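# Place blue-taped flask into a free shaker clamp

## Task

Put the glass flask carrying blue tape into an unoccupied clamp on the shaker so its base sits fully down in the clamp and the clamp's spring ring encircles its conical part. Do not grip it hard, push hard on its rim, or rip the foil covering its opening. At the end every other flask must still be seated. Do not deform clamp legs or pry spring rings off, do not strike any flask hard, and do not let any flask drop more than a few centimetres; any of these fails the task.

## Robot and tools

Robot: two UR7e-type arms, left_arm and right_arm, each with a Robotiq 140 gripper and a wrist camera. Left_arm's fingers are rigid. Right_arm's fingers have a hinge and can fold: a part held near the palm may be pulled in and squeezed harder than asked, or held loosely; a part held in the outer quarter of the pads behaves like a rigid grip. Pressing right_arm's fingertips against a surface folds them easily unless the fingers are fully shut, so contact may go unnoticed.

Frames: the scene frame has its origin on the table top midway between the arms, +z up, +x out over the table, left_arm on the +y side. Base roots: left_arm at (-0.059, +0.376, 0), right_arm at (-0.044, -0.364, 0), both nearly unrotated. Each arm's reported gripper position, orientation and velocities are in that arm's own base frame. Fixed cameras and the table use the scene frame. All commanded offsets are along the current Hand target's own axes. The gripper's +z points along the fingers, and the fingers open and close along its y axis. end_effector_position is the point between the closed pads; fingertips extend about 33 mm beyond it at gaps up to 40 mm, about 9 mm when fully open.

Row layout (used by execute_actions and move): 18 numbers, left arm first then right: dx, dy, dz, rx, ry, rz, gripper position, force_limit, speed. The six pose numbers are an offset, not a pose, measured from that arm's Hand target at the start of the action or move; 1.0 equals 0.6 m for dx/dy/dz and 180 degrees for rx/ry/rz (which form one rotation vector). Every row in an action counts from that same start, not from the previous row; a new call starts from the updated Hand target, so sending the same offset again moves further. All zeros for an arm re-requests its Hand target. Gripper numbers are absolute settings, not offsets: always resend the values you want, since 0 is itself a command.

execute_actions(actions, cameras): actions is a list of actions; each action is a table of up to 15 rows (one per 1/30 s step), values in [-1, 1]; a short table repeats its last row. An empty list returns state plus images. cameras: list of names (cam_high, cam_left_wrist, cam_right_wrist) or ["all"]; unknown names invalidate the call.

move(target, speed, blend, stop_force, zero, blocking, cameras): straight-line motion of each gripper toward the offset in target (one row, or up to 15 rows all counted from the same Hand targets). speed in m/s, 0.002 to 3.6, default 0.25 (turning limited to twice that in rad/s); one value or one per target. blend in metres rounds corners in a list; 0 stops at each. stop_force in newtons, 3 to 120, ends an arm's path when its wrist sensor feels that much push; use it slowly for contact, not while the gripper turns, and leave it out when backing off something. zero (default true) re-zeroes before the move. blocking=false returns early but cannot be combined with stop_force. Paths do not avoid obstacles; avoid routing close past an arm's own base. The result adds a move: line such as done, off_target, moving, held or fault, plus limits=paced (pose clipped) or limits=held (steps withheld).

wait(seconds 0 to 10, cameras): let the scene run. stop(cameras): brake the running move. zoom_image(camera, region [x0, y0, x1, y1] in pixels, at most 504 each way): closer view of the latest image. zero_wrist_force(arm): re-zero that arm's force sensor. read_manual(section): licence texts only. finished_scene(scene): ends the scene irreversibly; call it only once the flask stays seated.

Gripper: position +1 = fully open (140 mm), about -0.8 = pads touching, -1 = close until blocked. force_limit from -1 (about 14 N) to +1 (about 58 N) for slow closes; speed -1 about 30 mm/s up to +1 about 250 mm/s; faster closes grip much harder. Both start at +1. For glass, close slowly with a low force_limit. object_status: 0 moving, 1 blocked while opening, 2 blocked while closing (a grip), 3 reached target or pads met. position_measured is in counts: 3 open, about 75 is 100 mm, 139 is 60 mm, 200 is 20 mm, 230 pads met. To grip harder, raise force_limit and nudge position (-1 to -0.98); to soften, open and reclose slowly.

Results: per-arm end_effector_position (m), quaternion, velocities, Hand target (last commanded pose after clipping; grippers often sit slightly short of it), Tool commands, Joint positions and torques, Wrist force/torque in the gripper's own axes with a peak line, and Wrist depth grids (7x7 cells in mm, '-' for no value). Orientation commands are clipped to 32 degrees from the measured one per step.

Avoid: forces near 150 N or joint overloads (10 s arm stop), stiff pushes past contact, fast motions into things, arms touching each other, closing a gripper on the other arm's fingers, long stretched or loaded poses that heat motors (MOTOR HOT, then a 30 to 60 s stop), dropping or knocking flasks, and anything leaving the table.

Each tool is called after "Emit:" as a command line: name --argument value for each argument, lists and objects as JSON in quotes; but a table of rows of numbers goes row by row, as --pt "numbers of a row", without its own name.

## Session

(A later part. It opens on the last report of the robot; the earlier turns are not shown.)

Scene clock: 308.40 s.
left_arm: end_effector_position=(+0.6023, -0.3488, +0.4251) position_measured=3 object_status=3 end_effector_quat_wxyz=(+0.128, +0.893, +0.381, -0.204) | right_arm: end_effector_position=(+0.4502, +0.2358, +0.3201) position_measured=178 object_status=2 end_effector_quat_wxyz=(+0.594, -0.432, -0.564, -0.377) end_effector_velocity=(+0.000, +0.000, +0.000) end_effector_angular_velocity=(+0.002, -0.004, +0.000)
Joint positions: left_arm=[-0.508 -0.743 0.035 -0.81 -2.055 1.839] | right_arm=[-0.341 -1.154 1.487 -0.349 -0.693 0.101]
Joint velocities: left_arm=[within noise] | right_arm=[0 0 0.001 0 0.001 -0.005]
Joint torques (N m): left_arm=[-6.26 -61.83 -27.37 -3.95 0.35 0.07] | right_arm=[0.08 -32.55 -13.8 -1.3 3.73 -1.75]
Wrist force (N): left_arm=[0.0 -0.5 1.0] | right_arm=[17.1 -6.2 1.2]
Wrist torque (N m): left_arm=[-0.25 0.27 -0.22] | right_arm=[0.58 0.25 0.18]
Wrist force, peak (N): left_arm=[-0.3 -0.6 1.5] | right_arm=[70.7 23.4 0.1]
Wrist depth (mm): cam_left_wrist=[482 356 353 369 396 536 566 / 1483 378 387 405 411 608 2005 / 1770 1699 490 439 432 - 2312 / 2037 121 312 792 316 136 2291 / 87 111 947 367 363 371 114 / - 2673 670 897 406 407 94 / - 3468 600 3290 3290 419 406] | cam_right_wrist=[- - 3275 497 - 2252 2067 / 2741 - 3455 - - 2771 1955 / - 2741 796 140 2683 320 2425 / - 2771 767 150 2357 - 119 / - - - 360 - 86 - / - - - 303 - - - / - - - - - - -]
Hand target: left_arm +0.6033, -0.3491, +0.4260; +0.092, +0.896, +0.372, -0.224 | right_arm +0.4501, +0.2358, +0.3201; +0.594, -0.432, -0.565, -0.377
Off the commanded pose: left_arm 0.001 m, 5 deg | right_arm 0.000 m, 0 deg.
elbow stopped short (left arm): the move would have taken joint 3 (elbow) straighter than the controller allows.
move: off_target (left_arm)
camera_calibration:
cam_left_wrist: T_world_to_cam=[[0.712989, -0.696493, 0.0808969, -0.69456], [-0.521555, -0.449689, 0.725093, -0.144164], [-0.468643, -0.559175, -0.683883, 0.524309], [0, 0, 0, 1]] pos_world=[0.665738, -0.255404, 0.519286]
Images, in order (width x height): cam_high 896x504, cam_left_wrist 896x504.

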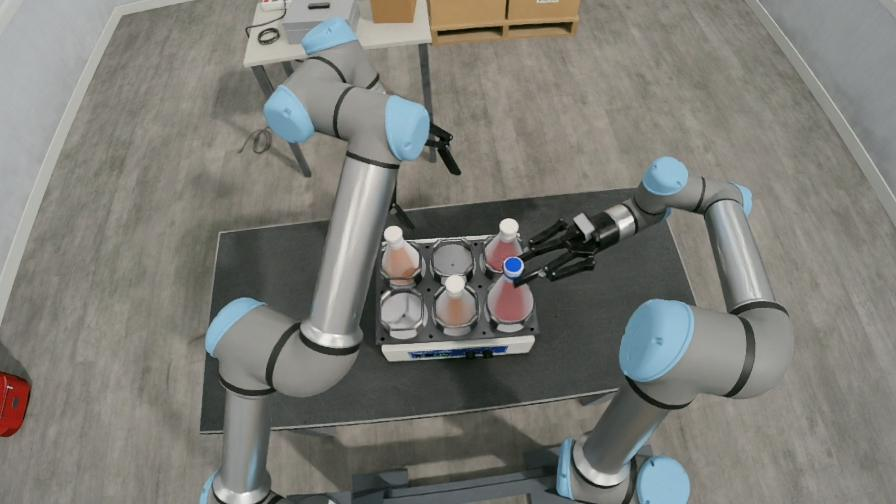

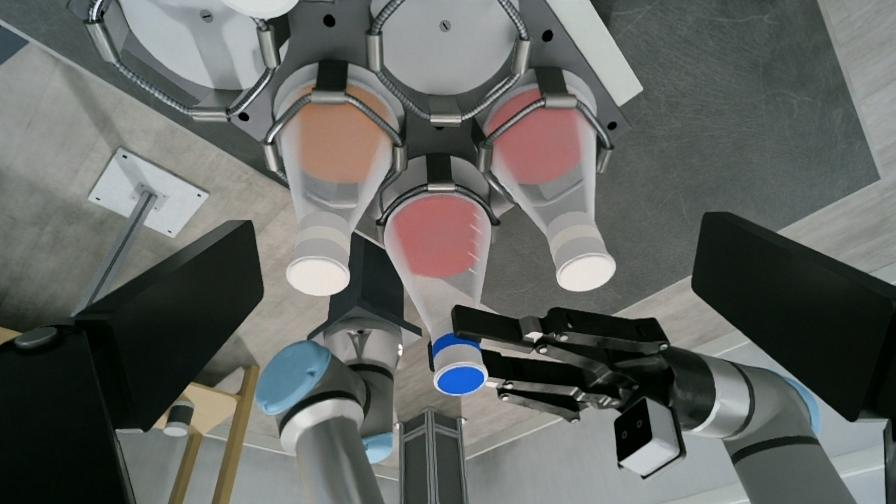

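Emit:
move --target '[0,0,0,0,0,0,1,1,1,-0.002,0.004,-0.027,0,0.015,0,-1,-0.4,-1]' --speed 0.025

Emit:
move --target '[0,0,0,0,0,0,1,1,1,-0.033,0.003,-0.0017,0,0,0,-1,-0.4,-1]' --cameras '["cam_left_wrist","cam_high"]' --speed 0.012 --stop_force 50 --zero false

Emit:
zoom_image --camera "cam_left_wrist" --region '[350, 140, 530, 320]'

Emit:
zoom_image --camera "cam_high" --region '[465, 230, 565, 340]'

Scene clock: 312.97 s.
left_arm: end_effector_position=(+0.6023, -0.3488, +0.4251) position_measured=3 object_status=3 end_effector_quat_wxyz=(+0.128, +0.893, +0.381, -0.204) | right_arm: end_effector_position=(+0.4579, +0.2212, +0.3188) position_measured=178 object_status=2 end_effector_quat_wxyz=(+0.607, -0.423, -0.550, -0.387) end_effector_velocity=(+0.000, +0.001, -0.001) end_effector_angular_velocity=(-0.003, +0.000, +0.000)
Joint positions: left_arm=[-0.508 -0.743 0.035 -0.81 -2.055 1.839] | right_arm=[-0.362 -1.107 1.46 -0.297 -0.711 0.045]
Joint velocities: left_arm=[within noise] | right_arm=[0.001 -0.002 0.001 -0.004 0.001 0.005]
Joint torques (N m): left_arm=[-6.73 -60.31 -27.97 -3.77 0.3 0.02] | right_arm=[-0.32 -46.47 -13.05 -8.47 3.07 0.8]
Wrist force (N): left_arm=[-0.1 -0.6 1.2] | right_arm=[22.9 -11.4 11.3]
Wrist torque (N m): left_arm=[-0.26 0.29 -0.22] | right_arm=[0.48 0.75 1.27]
Wrist force, peak (N): left_arm=[0.0 -0.9 1.3] | right_arm=[34.4 -8.6 14.5]
Wrist depth (mm): cam_left_wrist=[481 356 355 361 386 - 1501 / 1527 380 393 406 409 600 648 / 1722 1734 497 439 449 757 1887 / 1959 120 298 - 320 137 2333 / 87 111 870 353 371 378 114 / - 2673 674 3377 415 418 94 / - 2193 600 3422 - 2421 -] | cam_right_wrist=[2741 - - 503 - 2425 - / - 3880 - 596 - - - / - 3709 879 136 2573 341 2357 / 2522 2683 781 146 2627 2712 126 / - - - 742 - 86 118 / - - - 358 - - - / - - - 213 - - -]
Hand target: left_arm +0.6033, -0.3491, +0.4260; +0.092, +0.896, +0.372, -0.224 | right_arm +0.4579, +0.2213, +0.3188; +0.607, -0.423, -0.550, -0.387
Off the commanded pose: left_arm 0.001 m, 5 deg | right_arm 0.000 m, 0 deg.
elbow stopped short (left arm): the move would have taken joint 3 (elbow) straighter than the controller allows.
move: off_target (left_arm)

Scene clock: 314.97 s.
left_arm: end_effector_position=(+0.6023, -0.3488, +0.4251) position_measured=3 object_status=3 end_effector_quat_wxyz=(+0.128, +0.893, +0.381, -0.204) | right_arm: end_effector_position=(+0.4580, +0.2212, +0.3078) position_measured=178 object_status=2 end_effector_quat_wxyz=(+0.607, -0.423, -0.550, -0.387)
Joint positions: left_arm=[-0.508 -0.743 0.035 -0.81 -2.055 1.839] | right_arm=[-0.362 -1.097 1.475 -0.322 -0.711 0.046]
Joint torques (N m): left_arm=[-6.29 -60.7 -26.89 -3.74 0.36 -0.05] | right_arm=[8.49 -52.57 -25.37 0.57 4.97 0.25]
Wrist force (N): left_arm=[-0.1 -0.7 0.8] | right_arm=[8.1 -5.5 -2.7]
Wrist torque (N m): left_arm=[-0.29 0.30 -0.22] | right_arm=[0.73 0.01 0.94]
Wrist force, peak (N): left_arm=[0.0 -0.7 1.4] | right_arm=[58.6 -1.9 -23.5]
Wrist depth (mm): cam_left_wrist=[471 356 355 366 382 - 1492 / 1510 413 387 400 416 605 621 / 1770 1635 433 433 452 682 1795 / 2005 120 305 - 318 137 2312 / 87 111 972 897 379 397 114 / - 2789 651 3333 433 427 94 / - 2619 581 3422 - 480 423] | cam_right_wrist=[1911 - - 511 2712 2379 2497 / - - 2741 623 - - - / - 2933 4134 136 2866 2522 2933 / 2899 2741 778 148 2573 2802 116 / - - - 373 - 82 - / - - - 276 - - - / - - - 218 - - -]
Hand target: left_arm +0.6033, -0.3491, +0.4260; +0.092, +0.896, +0.372, -0.224 | right_arm +0.4580, +0.2212, +0.3078; +0.607, -0.423, -0.550, -0.387 (not the last commanded pose)
Off the commanded pose: left_arm 0.001 m, 5 deg | right_arm 0.009 m, 0 deg.
elbow stopped short (left arm): the move would have taken joint 3 (elbow) straighter than the controller allows.
move: contact (right_arm), off_target (left_arm)
camera_calibration:
cam_left_wrist: T_world_to_cam=[[0.712989, -0.696493, 0.0808969, -0.69456], [-0.521555, -0.449689, 0.725093, -0.144164], [-0.468643, -0.559175, -0.683883, 0.524309], [0, 0, 0, 1]] pos_world=[0.665738, -0.255404, 0.519286]
Images, in order (width x height): cam_high 896x504, cam_left_wrist 896x504.

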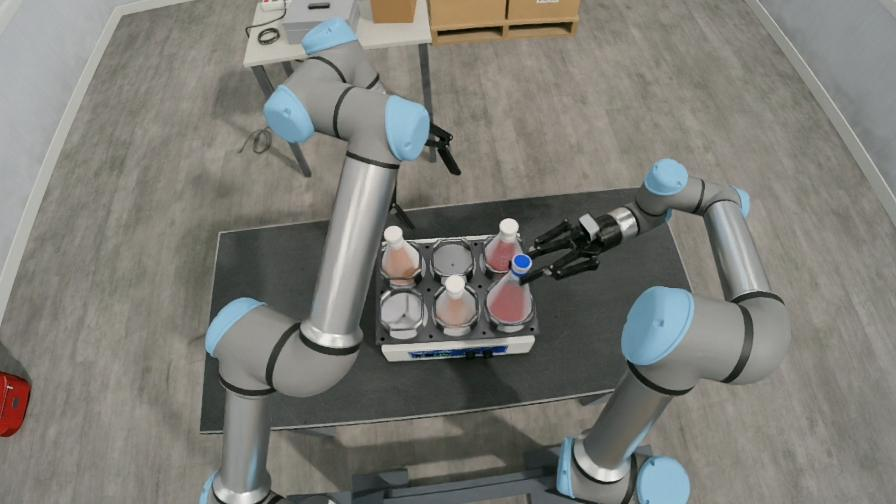

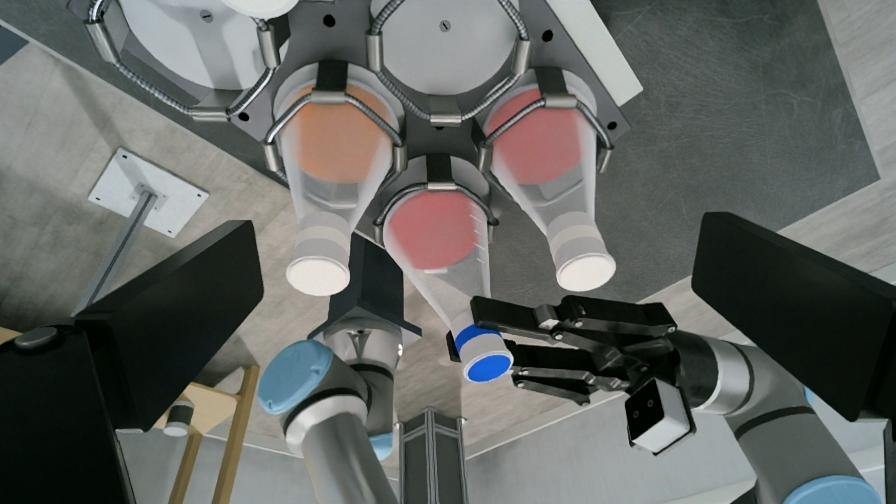

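Scaled by 2.800 from the camera's 896x504 image, which has a finer 1280x720 frame.

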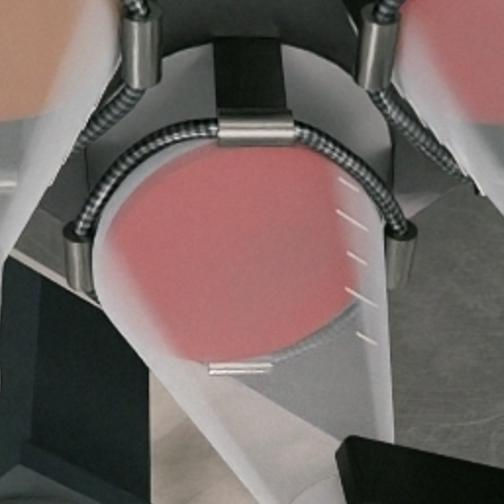

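Scaled by 4.582 from the camera's 896x504 image, which has a finer 1280x720 frame.

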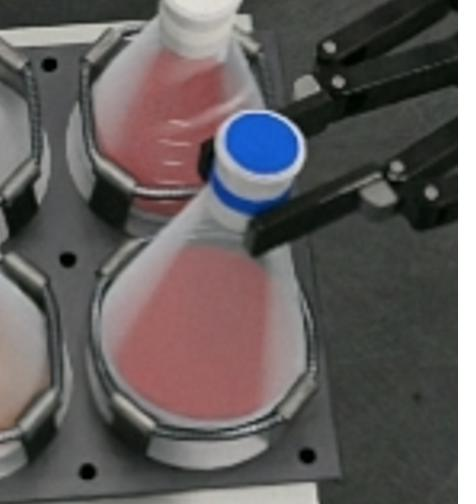

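Emit:
move --target '[0,0,0,0,0,0,1,1,1,-0.002,-0.0235,0.015,0,-0.0118,-0.028,-1,-0.4,-1]' --cameras '["cam_left_wrist","cam_high"]' --speed 0.025

Emit:
zoom_image --camera "cam_left_wrist" --region '[350, 140, 530, 320]'

Emit:
zoom_image --camera "cam_high" --region '[465, 230, 565, 340]'

Scene clock: 320.97 s.
left_arm: end_effector_position=(+0.6023, -0.3488, +0.4251) position_measured=3 object_status=3 end_effector_quat_wxyz=(+0.128, +0.893, +0.381, -0.204) | right_arm: end_effector_position=(+0.4416, +0.2248, +0.3082) position_measured=178 object_status=2 end_effector_quat_wxyz=(+0.579, -0.405, -0.580, -0.405)
Joint positions: left_arm=[-0.508 -0.743 0.035 -0.81 -2.055 1.839] | right_arm=[-0.366 -1.157 1.532 -0.376 -0.716 0]
Joint torques (N m): left_arm=[-5.13 -59.95 -27.02 -3.72 0.26 -0.12] | right_arm=[2.82 -24.58 -16.87 -1.66 -1.86 -0.43]
Wrist force (N): left_arm=[0.0 -0.6 1.0] | right_arm=[21.6 2.2 -16.0]
Wrist torque (N m): left_arm=[-0.28 0.26 -0.22] | right_arm=[0.61 -0.16 0.84]
Wrist force, peak (N): left_arm=[-0.4 -0.7 1.4] | right_arm=[52.3 1.7 -20.5]
Wrist depth (mm): cam_left_wrist=[474 356 356 369 382 523 1483 / 1510 384 385 402 408 604 1699 / 1666 1699 461 436 453 692 711 / 1989 121 299 - 319 136 2398 / 87 111 894 368 378 394 114 / - 2566 663 2984 433 431 94 / - 3248 600 3377 - 441 417] | cam_right_wrist=[- 2967 2497 501 569 2425 - / - 3655 3318 658 - - - / 3039 2573 793 137 269 324 - / - 2771 771 148 151 - 121 / 2573 - - 358 - 92 118 / - - - 297 - - - / - - - - - - -]
Hand target: left_arm +0.6033, -0.3491, +0.4260; +0.092, +0.896, +0.372, -0.224 | right_arm +0.4417, +0.2248, +0.3081; +0.579, -0.405, -0.580, -0.405
Off the commanded pose: left_arm 0.001 m, 5 deg | right_arm 0.000 m, 0 deg.
elbow stopped short (left arm): the move would have taken joint 3 (elbow) straighter than the controller allows.
move: off_target (left_arm)
camera_calibration:
cam_left_wrist: T_world_to_cam=[[0.712989, -0.696493, 0.0808969, -0.69456], [-0.521555, -0.449689, 0.725093, -0.144164], [-0.468643, -0.559175, -0.683883, 0.524309], [0, 0, 0, 1]] pos_world=[0.665738, -0.255404, 0.519286]
Images, in order (width x height): cam_high 896x504, cam_left_wrist 896x504.

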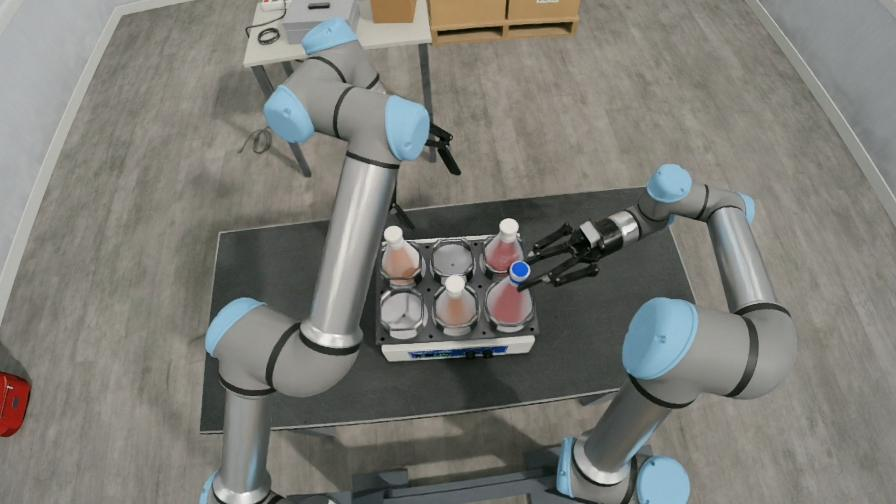

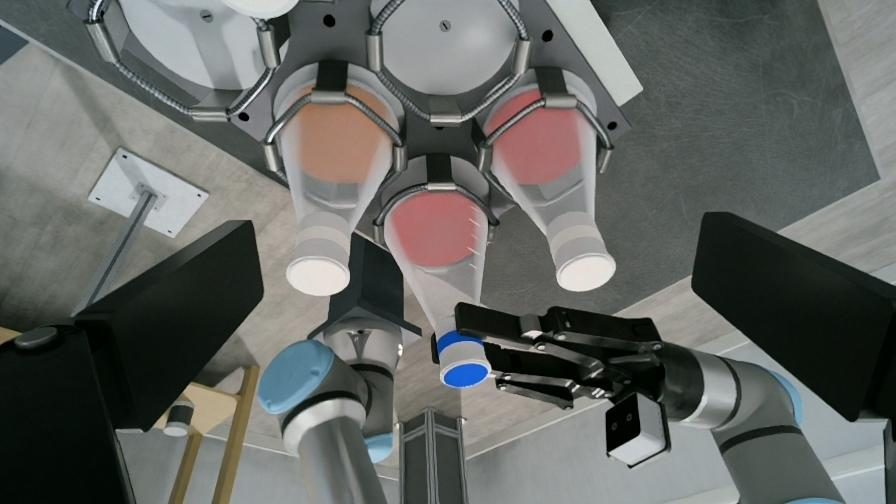

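Scaled by 2.800 from the camera's 896x504 image, which has a finer 1280x720 frame.

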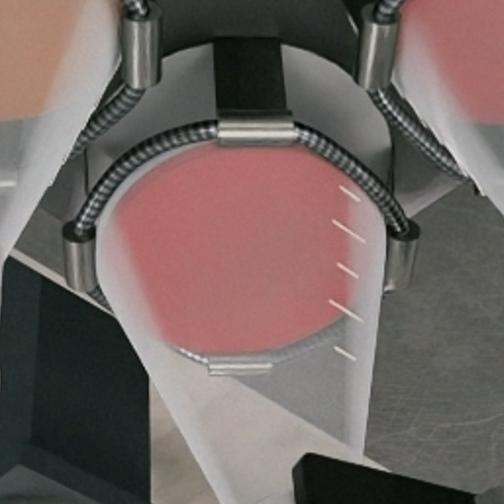

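Scaled by 4.582 from the camera's 896x504 image, which has a finer 1280x720 frame.

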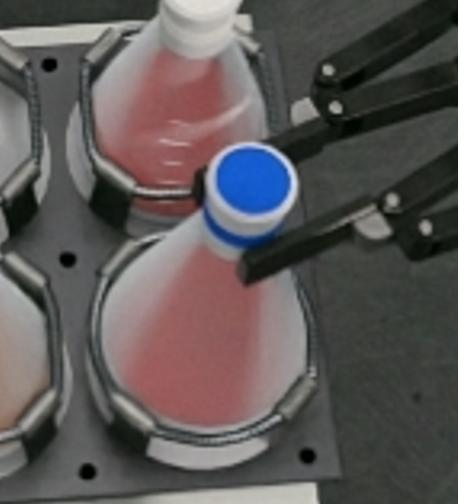

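Emit:
move --pt "0 0 0 0 0 0 1 1 1 0 0 -0.004 0 0 0 -1 -0.4 -1" --pt "0 0 0 0 0 0 1 1 1 -0.05 0 -0.003 0 0 0 -1 -0.4 -1" --cameras '["cam_left_wrist","cam_high","cam_right_wrist"]' --speed 0.015 --stop_force 28

Emit:
zoom_image --camera "cam_left_wrist" --region '[350, 140, 530, 320]'

Emit:
zoom_image --camera "cam_high" --region '[465, 230, 565, 340]'

Scene clock: 327.20 s.
left_arm: end_effector_position=(+0.6023, -0.3488, +0.4251) position_measured=3 object_status=3 end_effector_quat_wxyz=(+0.128, +0.893, +0.381, -0.204) | right_arm: end_effector_position=(+0.4422, +0.2231, +0.2838) position_measured=178 object_status=2 end_effector_quat_wxyz=(+0.579, -0.405, -0.579, -0.405)
Joint positions: left_arm=[-0.508 -0.743 0.035 -0.81 -2.055 1.839] | right_arm=[-0.369 -1.132 1.563 -0.431 -0.719 0.001]
Joint torques (N m): left_arm=[-5.13 -59.87 -27.55 -3.78 0.39 -0.27] | right_arm=[-9.87 -35.67 -20.27 -6.31 1.71 -0.63]
Wrist force (N): left_arm=[-0.2 -0.8 1.0] | right_arm=[47.4 0.6 11.9]
Wrist torque (N m): left_arm=[-0.31 0.31 -0.22] | right_arm=[0.46 1.36 -0.28]
Wrist force, peak (N): left_arm=[-0.3 -0.9 1.3] | right_arm=[60.6 0.4 14.5]
Wrist depth (mm): cam_left_wrist=[341 357 356 368 393 521 1546 / 1546 380 391 400 418 586 1604 / 1734 1846 461 436 451 - 2541 / 1989 121 302 481 321 - 2376 / 87 111 965 419 407 448 - / - 2730 667 3333 474 455 94 / - - 597 3422 - 445 415] | cam_right_wrist=[- 3503 3318 514 2600 2449 2102 / - - - 669 2425 341 2449 / 3076 - 781 137 258 2683 120 / - 2771 778 146 446 2425 121 / 2627 - - 350 - 92 122 / - - - 255 - - - / - - - 219 - - -]
Hand target: left_arm +0.6033, -0.3491, +0.4260; +0.092, +0.896, +0.372, -0.224 | right_arm +0.4422, +0.2231, +0.2838; +0.579, -0.406, -0.579, -0.405 (not the last commanded pose)
Off the commanded pose: left_arm 0.001 m, 5 deg | right_arm 0.006 m, 0 deg.
elbow stopped short (left arm): the move would have taken joint 3 (elbow) straighter than the controller allows.
move: contact (right_arm), off_target (left_arm); path passed 1 of 2 targets
camera_calibration:
cam_left_wrist: T_world_to_cam=[[0.712989, -0.696493, 0.0808969, -0.69456], [-0.521555, -0.449689, 0.725093, -0.144164], [-0.468643, -0.559175, -0.683883, 0.524309], [0, 0, 0, 1]] pos_world=[0.665738, -0.255404, 0.519286]
cam_right_wrist: T_world_to_cam=[[0.932044, 0.362296, -0.00590407, -0.476464], [0.111839, -0.303141, -0.94636, 0.290183], [-0.344652, 0.881389, -0.32306, 0.190153], [0, 0, 0, 1]] pos_world=[0.477168, 0.0929887, 0.333235]

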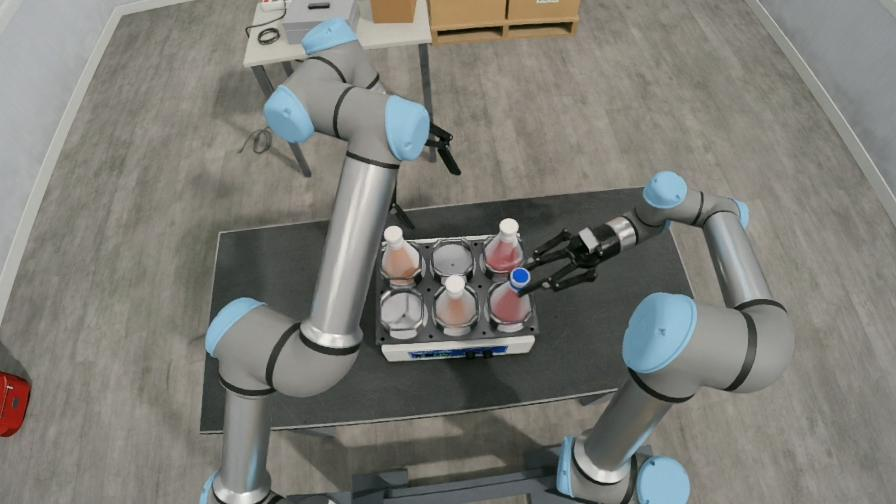

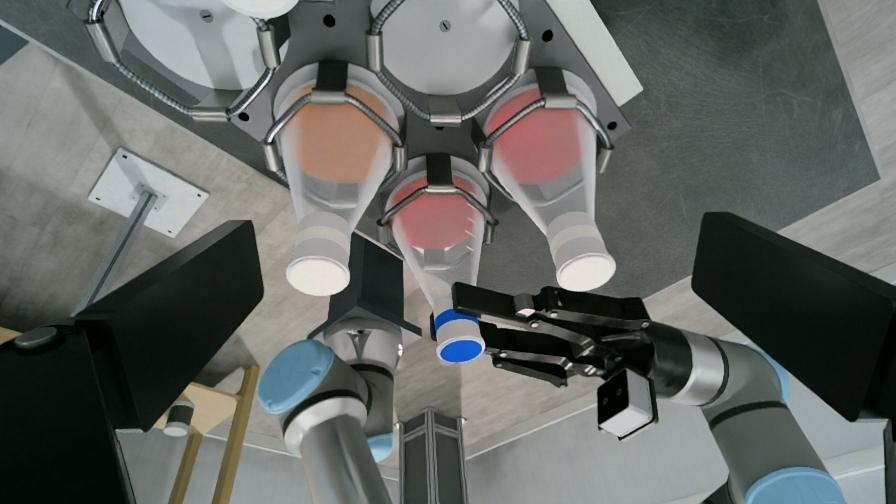

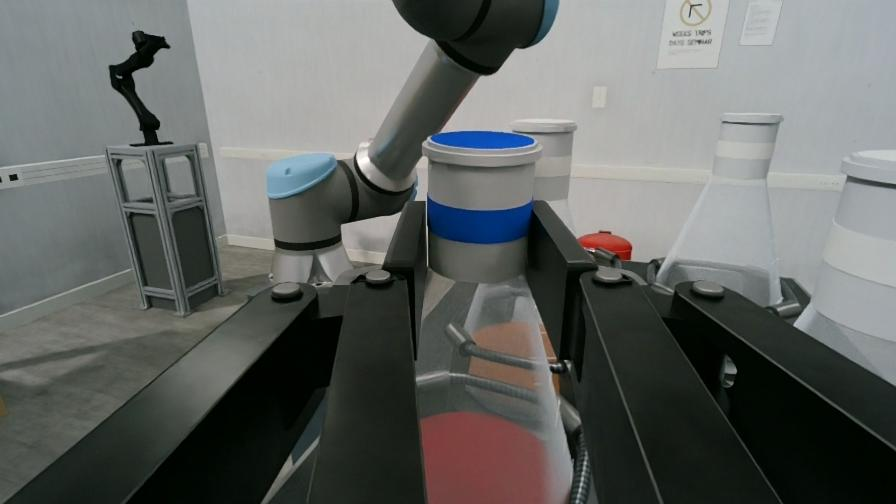

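Scaled by 2.800 from the camera's 896x504 image, which has a finer 1280x720 frame.

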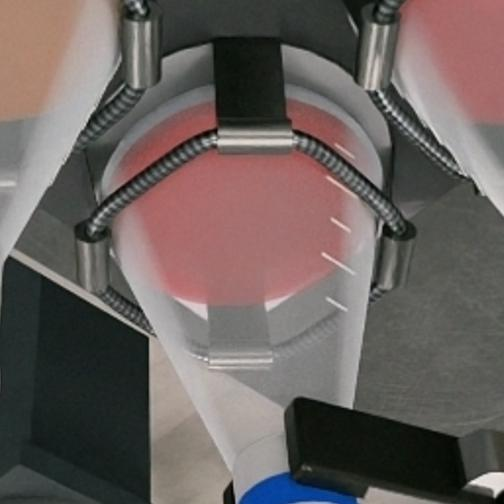

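Scaled by 4.582 from the camera's 896x504 image, which has a finer 1280x720 frame.

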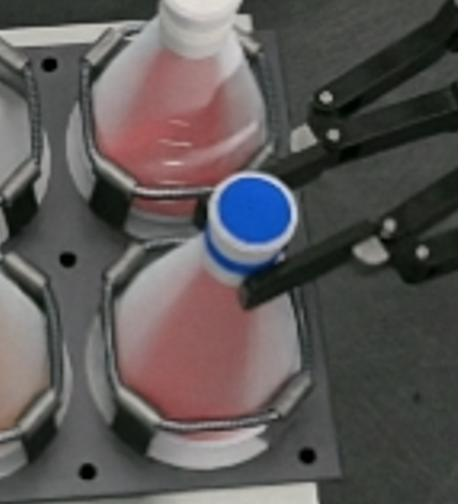

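Emit:
move --target '[0,0,0,0,0,0,1,1,1,0.0045,-0.002,0.009,0,0,0,-1,-0.4,-1]' --cameras '["cam_high"]' --speed 0.02

Emit:
zoom_image --camera "cam_high" --region '[465, 230, 565, 340]'

Scene clock: 331.30 s.
left_arm: end_effector_position=(+0.6023, -0.3488, +0.4251) position_measured=3 object_status=3 end_effector_quat_wxyz=(+0.128, +0.893, +0.381, -0.204) | right_arm: end_effector_position=(+0.4392, +0.2278, +0.2866) position_measured=178 object_status=2 end_effector_quat_wxyz=(+0.579, -0.406, -0.579, -0.405)
Joint positions: left_arm=[-0.508 -0.743 0.035 -0.81 -2.055 1.839] | right_arm=[-0.363 -1.143 1.571 -0.428 -0.712 0.001]
Joint torques (N m): left_arm=[-4.51 -58.38 -27.44 -3.59 0.29 -0.36] | right_arm=[-2.49 -37.52 -18.56 0.68 2.44 -0.69]
Wrist force (N): left_arm=[-0.1 -0.6 1.0] | right_arm=[2.7 -0.8 2.8]
Wrist torque (N m): left_arm=[-0.26 0.28 -0.23] | right_arm=[0.42 0.39 0.18]
Wrist force, peak (N): left_arm=[-0.3 -0.7 1.3] | right_arm=[47.7 0.6 11.9]
Wrist depth (mm): cam_left_wrist=[483 357 350 367 403 532 1492 / 1518 412 387 400 407 - 1402 / 1656 1711 433 437 435 - 2251 / 2037 120 300 790 319 137 2271 / 87 112 950 398 406 438 114 / - 2701 663 3208 473 453 94 / - - 602 3333 - 443 415] | cam_right_wrist=[- - - 572 - 2522 2335 / - - - 665 2683 - - / 2314 2573 771 - 254 332 117 / - 2834 774 147 152 - - / 2522 - - 341 - 92 118 / - - - 286 - - - / - - - 220 - - -]
Hand target: left_arm +0.6033, -0.3491, +0.4260; +0.092, +0.896, +0.372, -0.224 | right_arm +0.4392, +0.2277, +0.2865; +0.579, -0.406, -0.579, -0.405
Off the commanded pose: left_arm 0.001 m, 5 deg | right_arm 0.000 m, 0 deg.
elbow stopped short (left arm): the move would have taken joint 3 (elbow) straighter than the controller allows.
move: off_target (left_arm)
Images, in order (width x height): cam_high 896x504.

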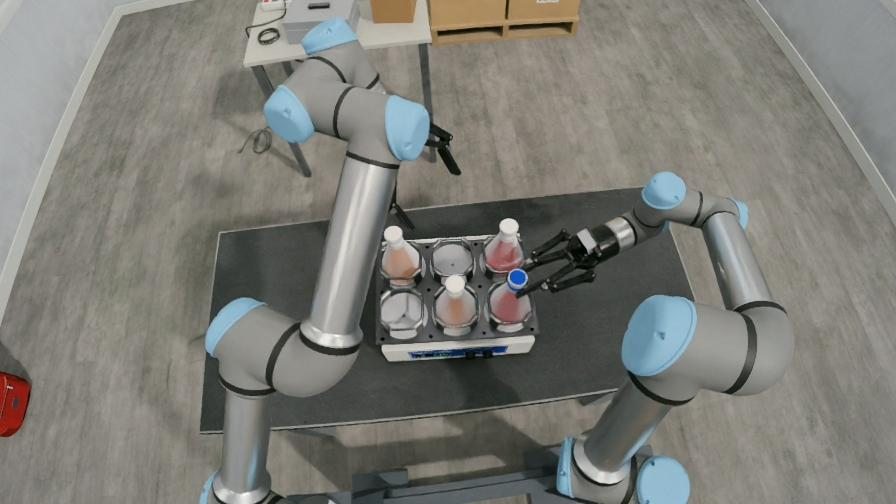

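Scaled by 4.582 from the camera's 896x504 image, which has a finer 1280x720 frame.

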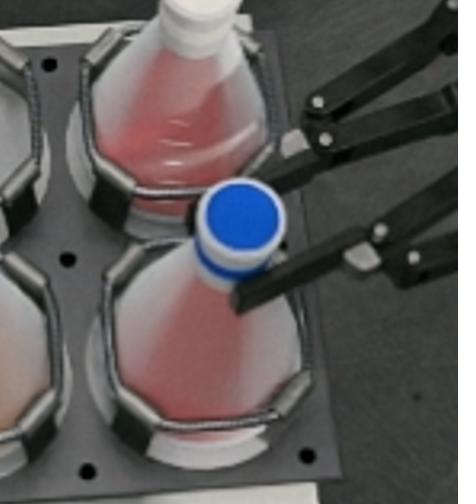

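Nearly upright and unloaded. Open gently, then back off along the approach.

Emit:
move --pt "0 0 0 0 0 0 1 1 1 0 0 0 0 0 0 0.1 -1 -1" --pt "0 0 0 0 0 0 1 1 1 0 0 -0.25 0 0 0 0.1 -1 -1" --cameras '["all"]' --speed 0.12

Emit:
zoom_image --camera "cam_high" --region '[465, 230, 565, 340]'

Emit:
zoom_image --camera "cam_left_wrist" --region '[250, 40, 650, 410]'

Emit:
zoom_image --camera "cam_right_wrist" --region '[300, 100, 700, 480]'

Scene clock: 337.47 s.
left_arm: end_effector_position=(+0.6023, -0.3488, +0.4251) position_measured=3 object_status=3 end_effector_quat_wxyz=(+0.128, +0.893, +0.381, -0.204) | right_arm: end_effector_position=(+0.4906, +0.0868, +0.2865) position_measured=117 object_status=3 end_effector_quat_wxyz=(+0.580, -0.406, -0.579, -0.405)
Joint positions: left_arm=[-0.508 -0.743 0.035 -0.81 -2.055 1.839] | right_arm=[-0.544 -0.956 1.276 -0.32 -0.894 0.001]
Joint torques (N m): left_arm=[-4.63 -58.29 -27.6 -3.37 0.18 -0.36] | right_arm=[1.45 -58.66 -19.23 0.28 1.98 -1.66]
Wrist force (N): left_arm=[-0.2 -0.7 1.4] | right_arm=[-0.1 0.7 4.1]
Wrist torque (N m): left_arm=[-0.28 0.30 -0.22] | right_arm=[0.28 0.08 0.00]
Wrist force, peak (N): left_arm=[-0.2 -0.7 1.4] | right_arm=[6.0 -0.2 3.9]
Wrist depth (mm): cam_left_wrist=[344 355 355 376 397 538 1442 / 1555 388 394 403 409 585 608 / 1699 1833 430 433 454 - - / 2021 121 297 516 737 137 2175 / 87 112 888 388 954 423 114 / - 2619 651 3614 3377 503 94 / - 2271 614 3092 - 2851 -] | cam_right_wrist=[- - 3318 655 - 2600 - / - - 3455 793 - 447 2655 / 3655 2802 914 941 3233 2600 2084 / - 2866 125 482 149 533 2683 / - - - 329 267 - 82 / - - - 308 281 - - / - - 350 317 284 - -]
Hand target: left_arm +0.6033, -0.3491, +0.4260; +0.092, +0.896, +0.372, -0.224 | right_arm +0.4907, +0.0868, +0.2866; +0.579, -0.406, -0.579, -0.405
Off the commanded pose: left_arm 0.001 m, 5 deg | right_arm 0.000 m, 0 deg.
elbow stopped short (left arm): the move would have taken joint 3 (elbow) straighter than the controller allows.
move: off_target (left_arm)
camera_calibration:
cam_left_wrist: T_world_to_cam=[[0.712989, -0.696493, 0.0808969, -0.69456], [-0.521555, -0.449689, 0.725093, -0.144164], [-0.468643, -0.559175, -0.683883, 0.524309], [0, 0, 0, 1]] pos_world=[0.665738, -0.255404, 0.519286]
cam_right_wrist: T_world_to_cam=[[0.932041, 0.362301, -0.0061663, -0.472216], [0.111572, -0.303133, -0.946394, 0.246179], [-0.344749, 0.88139, -0.322955, 0.327801], [0, 0, 0, 1]] pos_world=[0.525667, -0.0432113, 0.335935]

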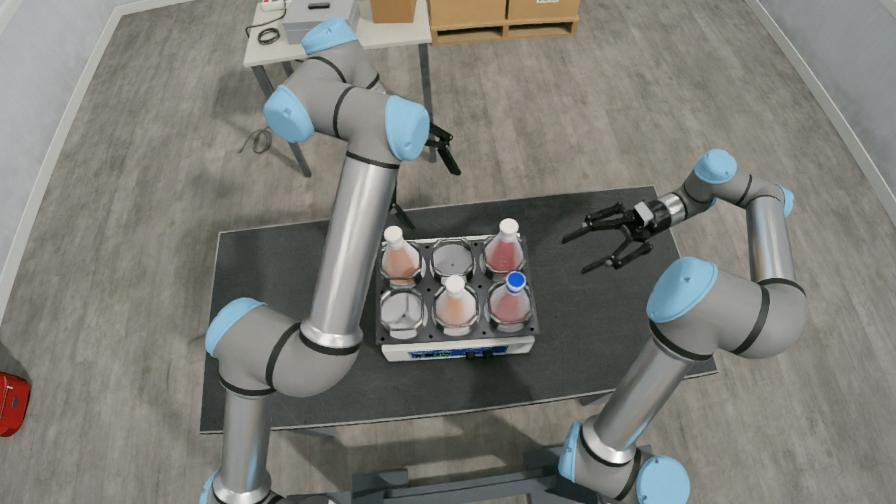

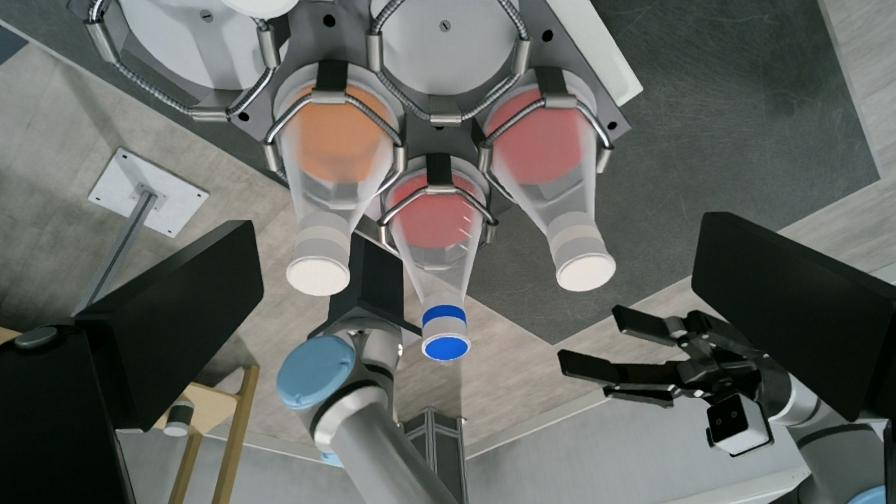

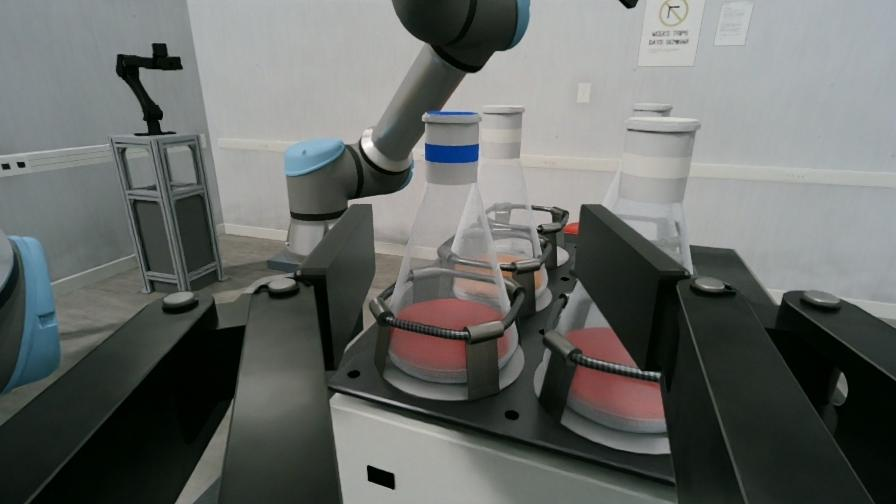

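Scaled by 4.582 from the camera's 896x504 image, which has a finer 1280x720 frame.

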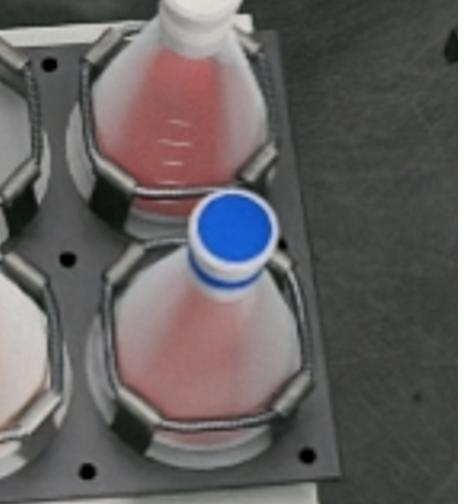

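Scaled by 1.260 from the camera's 896x504 image, which has a finer 1280x720 frame.

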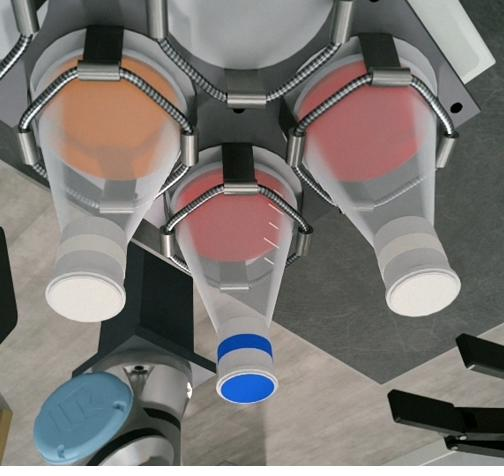

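Scaled by 1.260 from the camera's 896x504 image, which has a finer 1280x720 frame.

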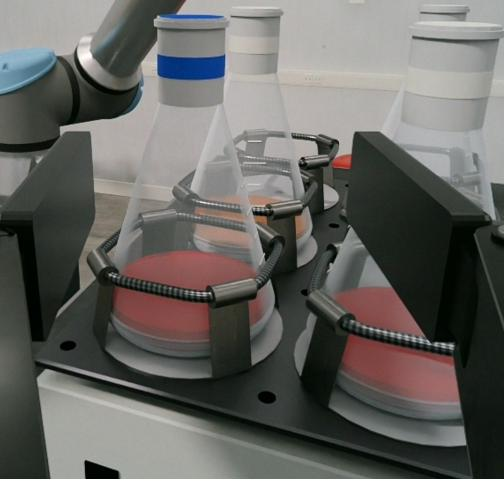

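Emit:
finished_scene --scene 2

The scene is finished: the task was done.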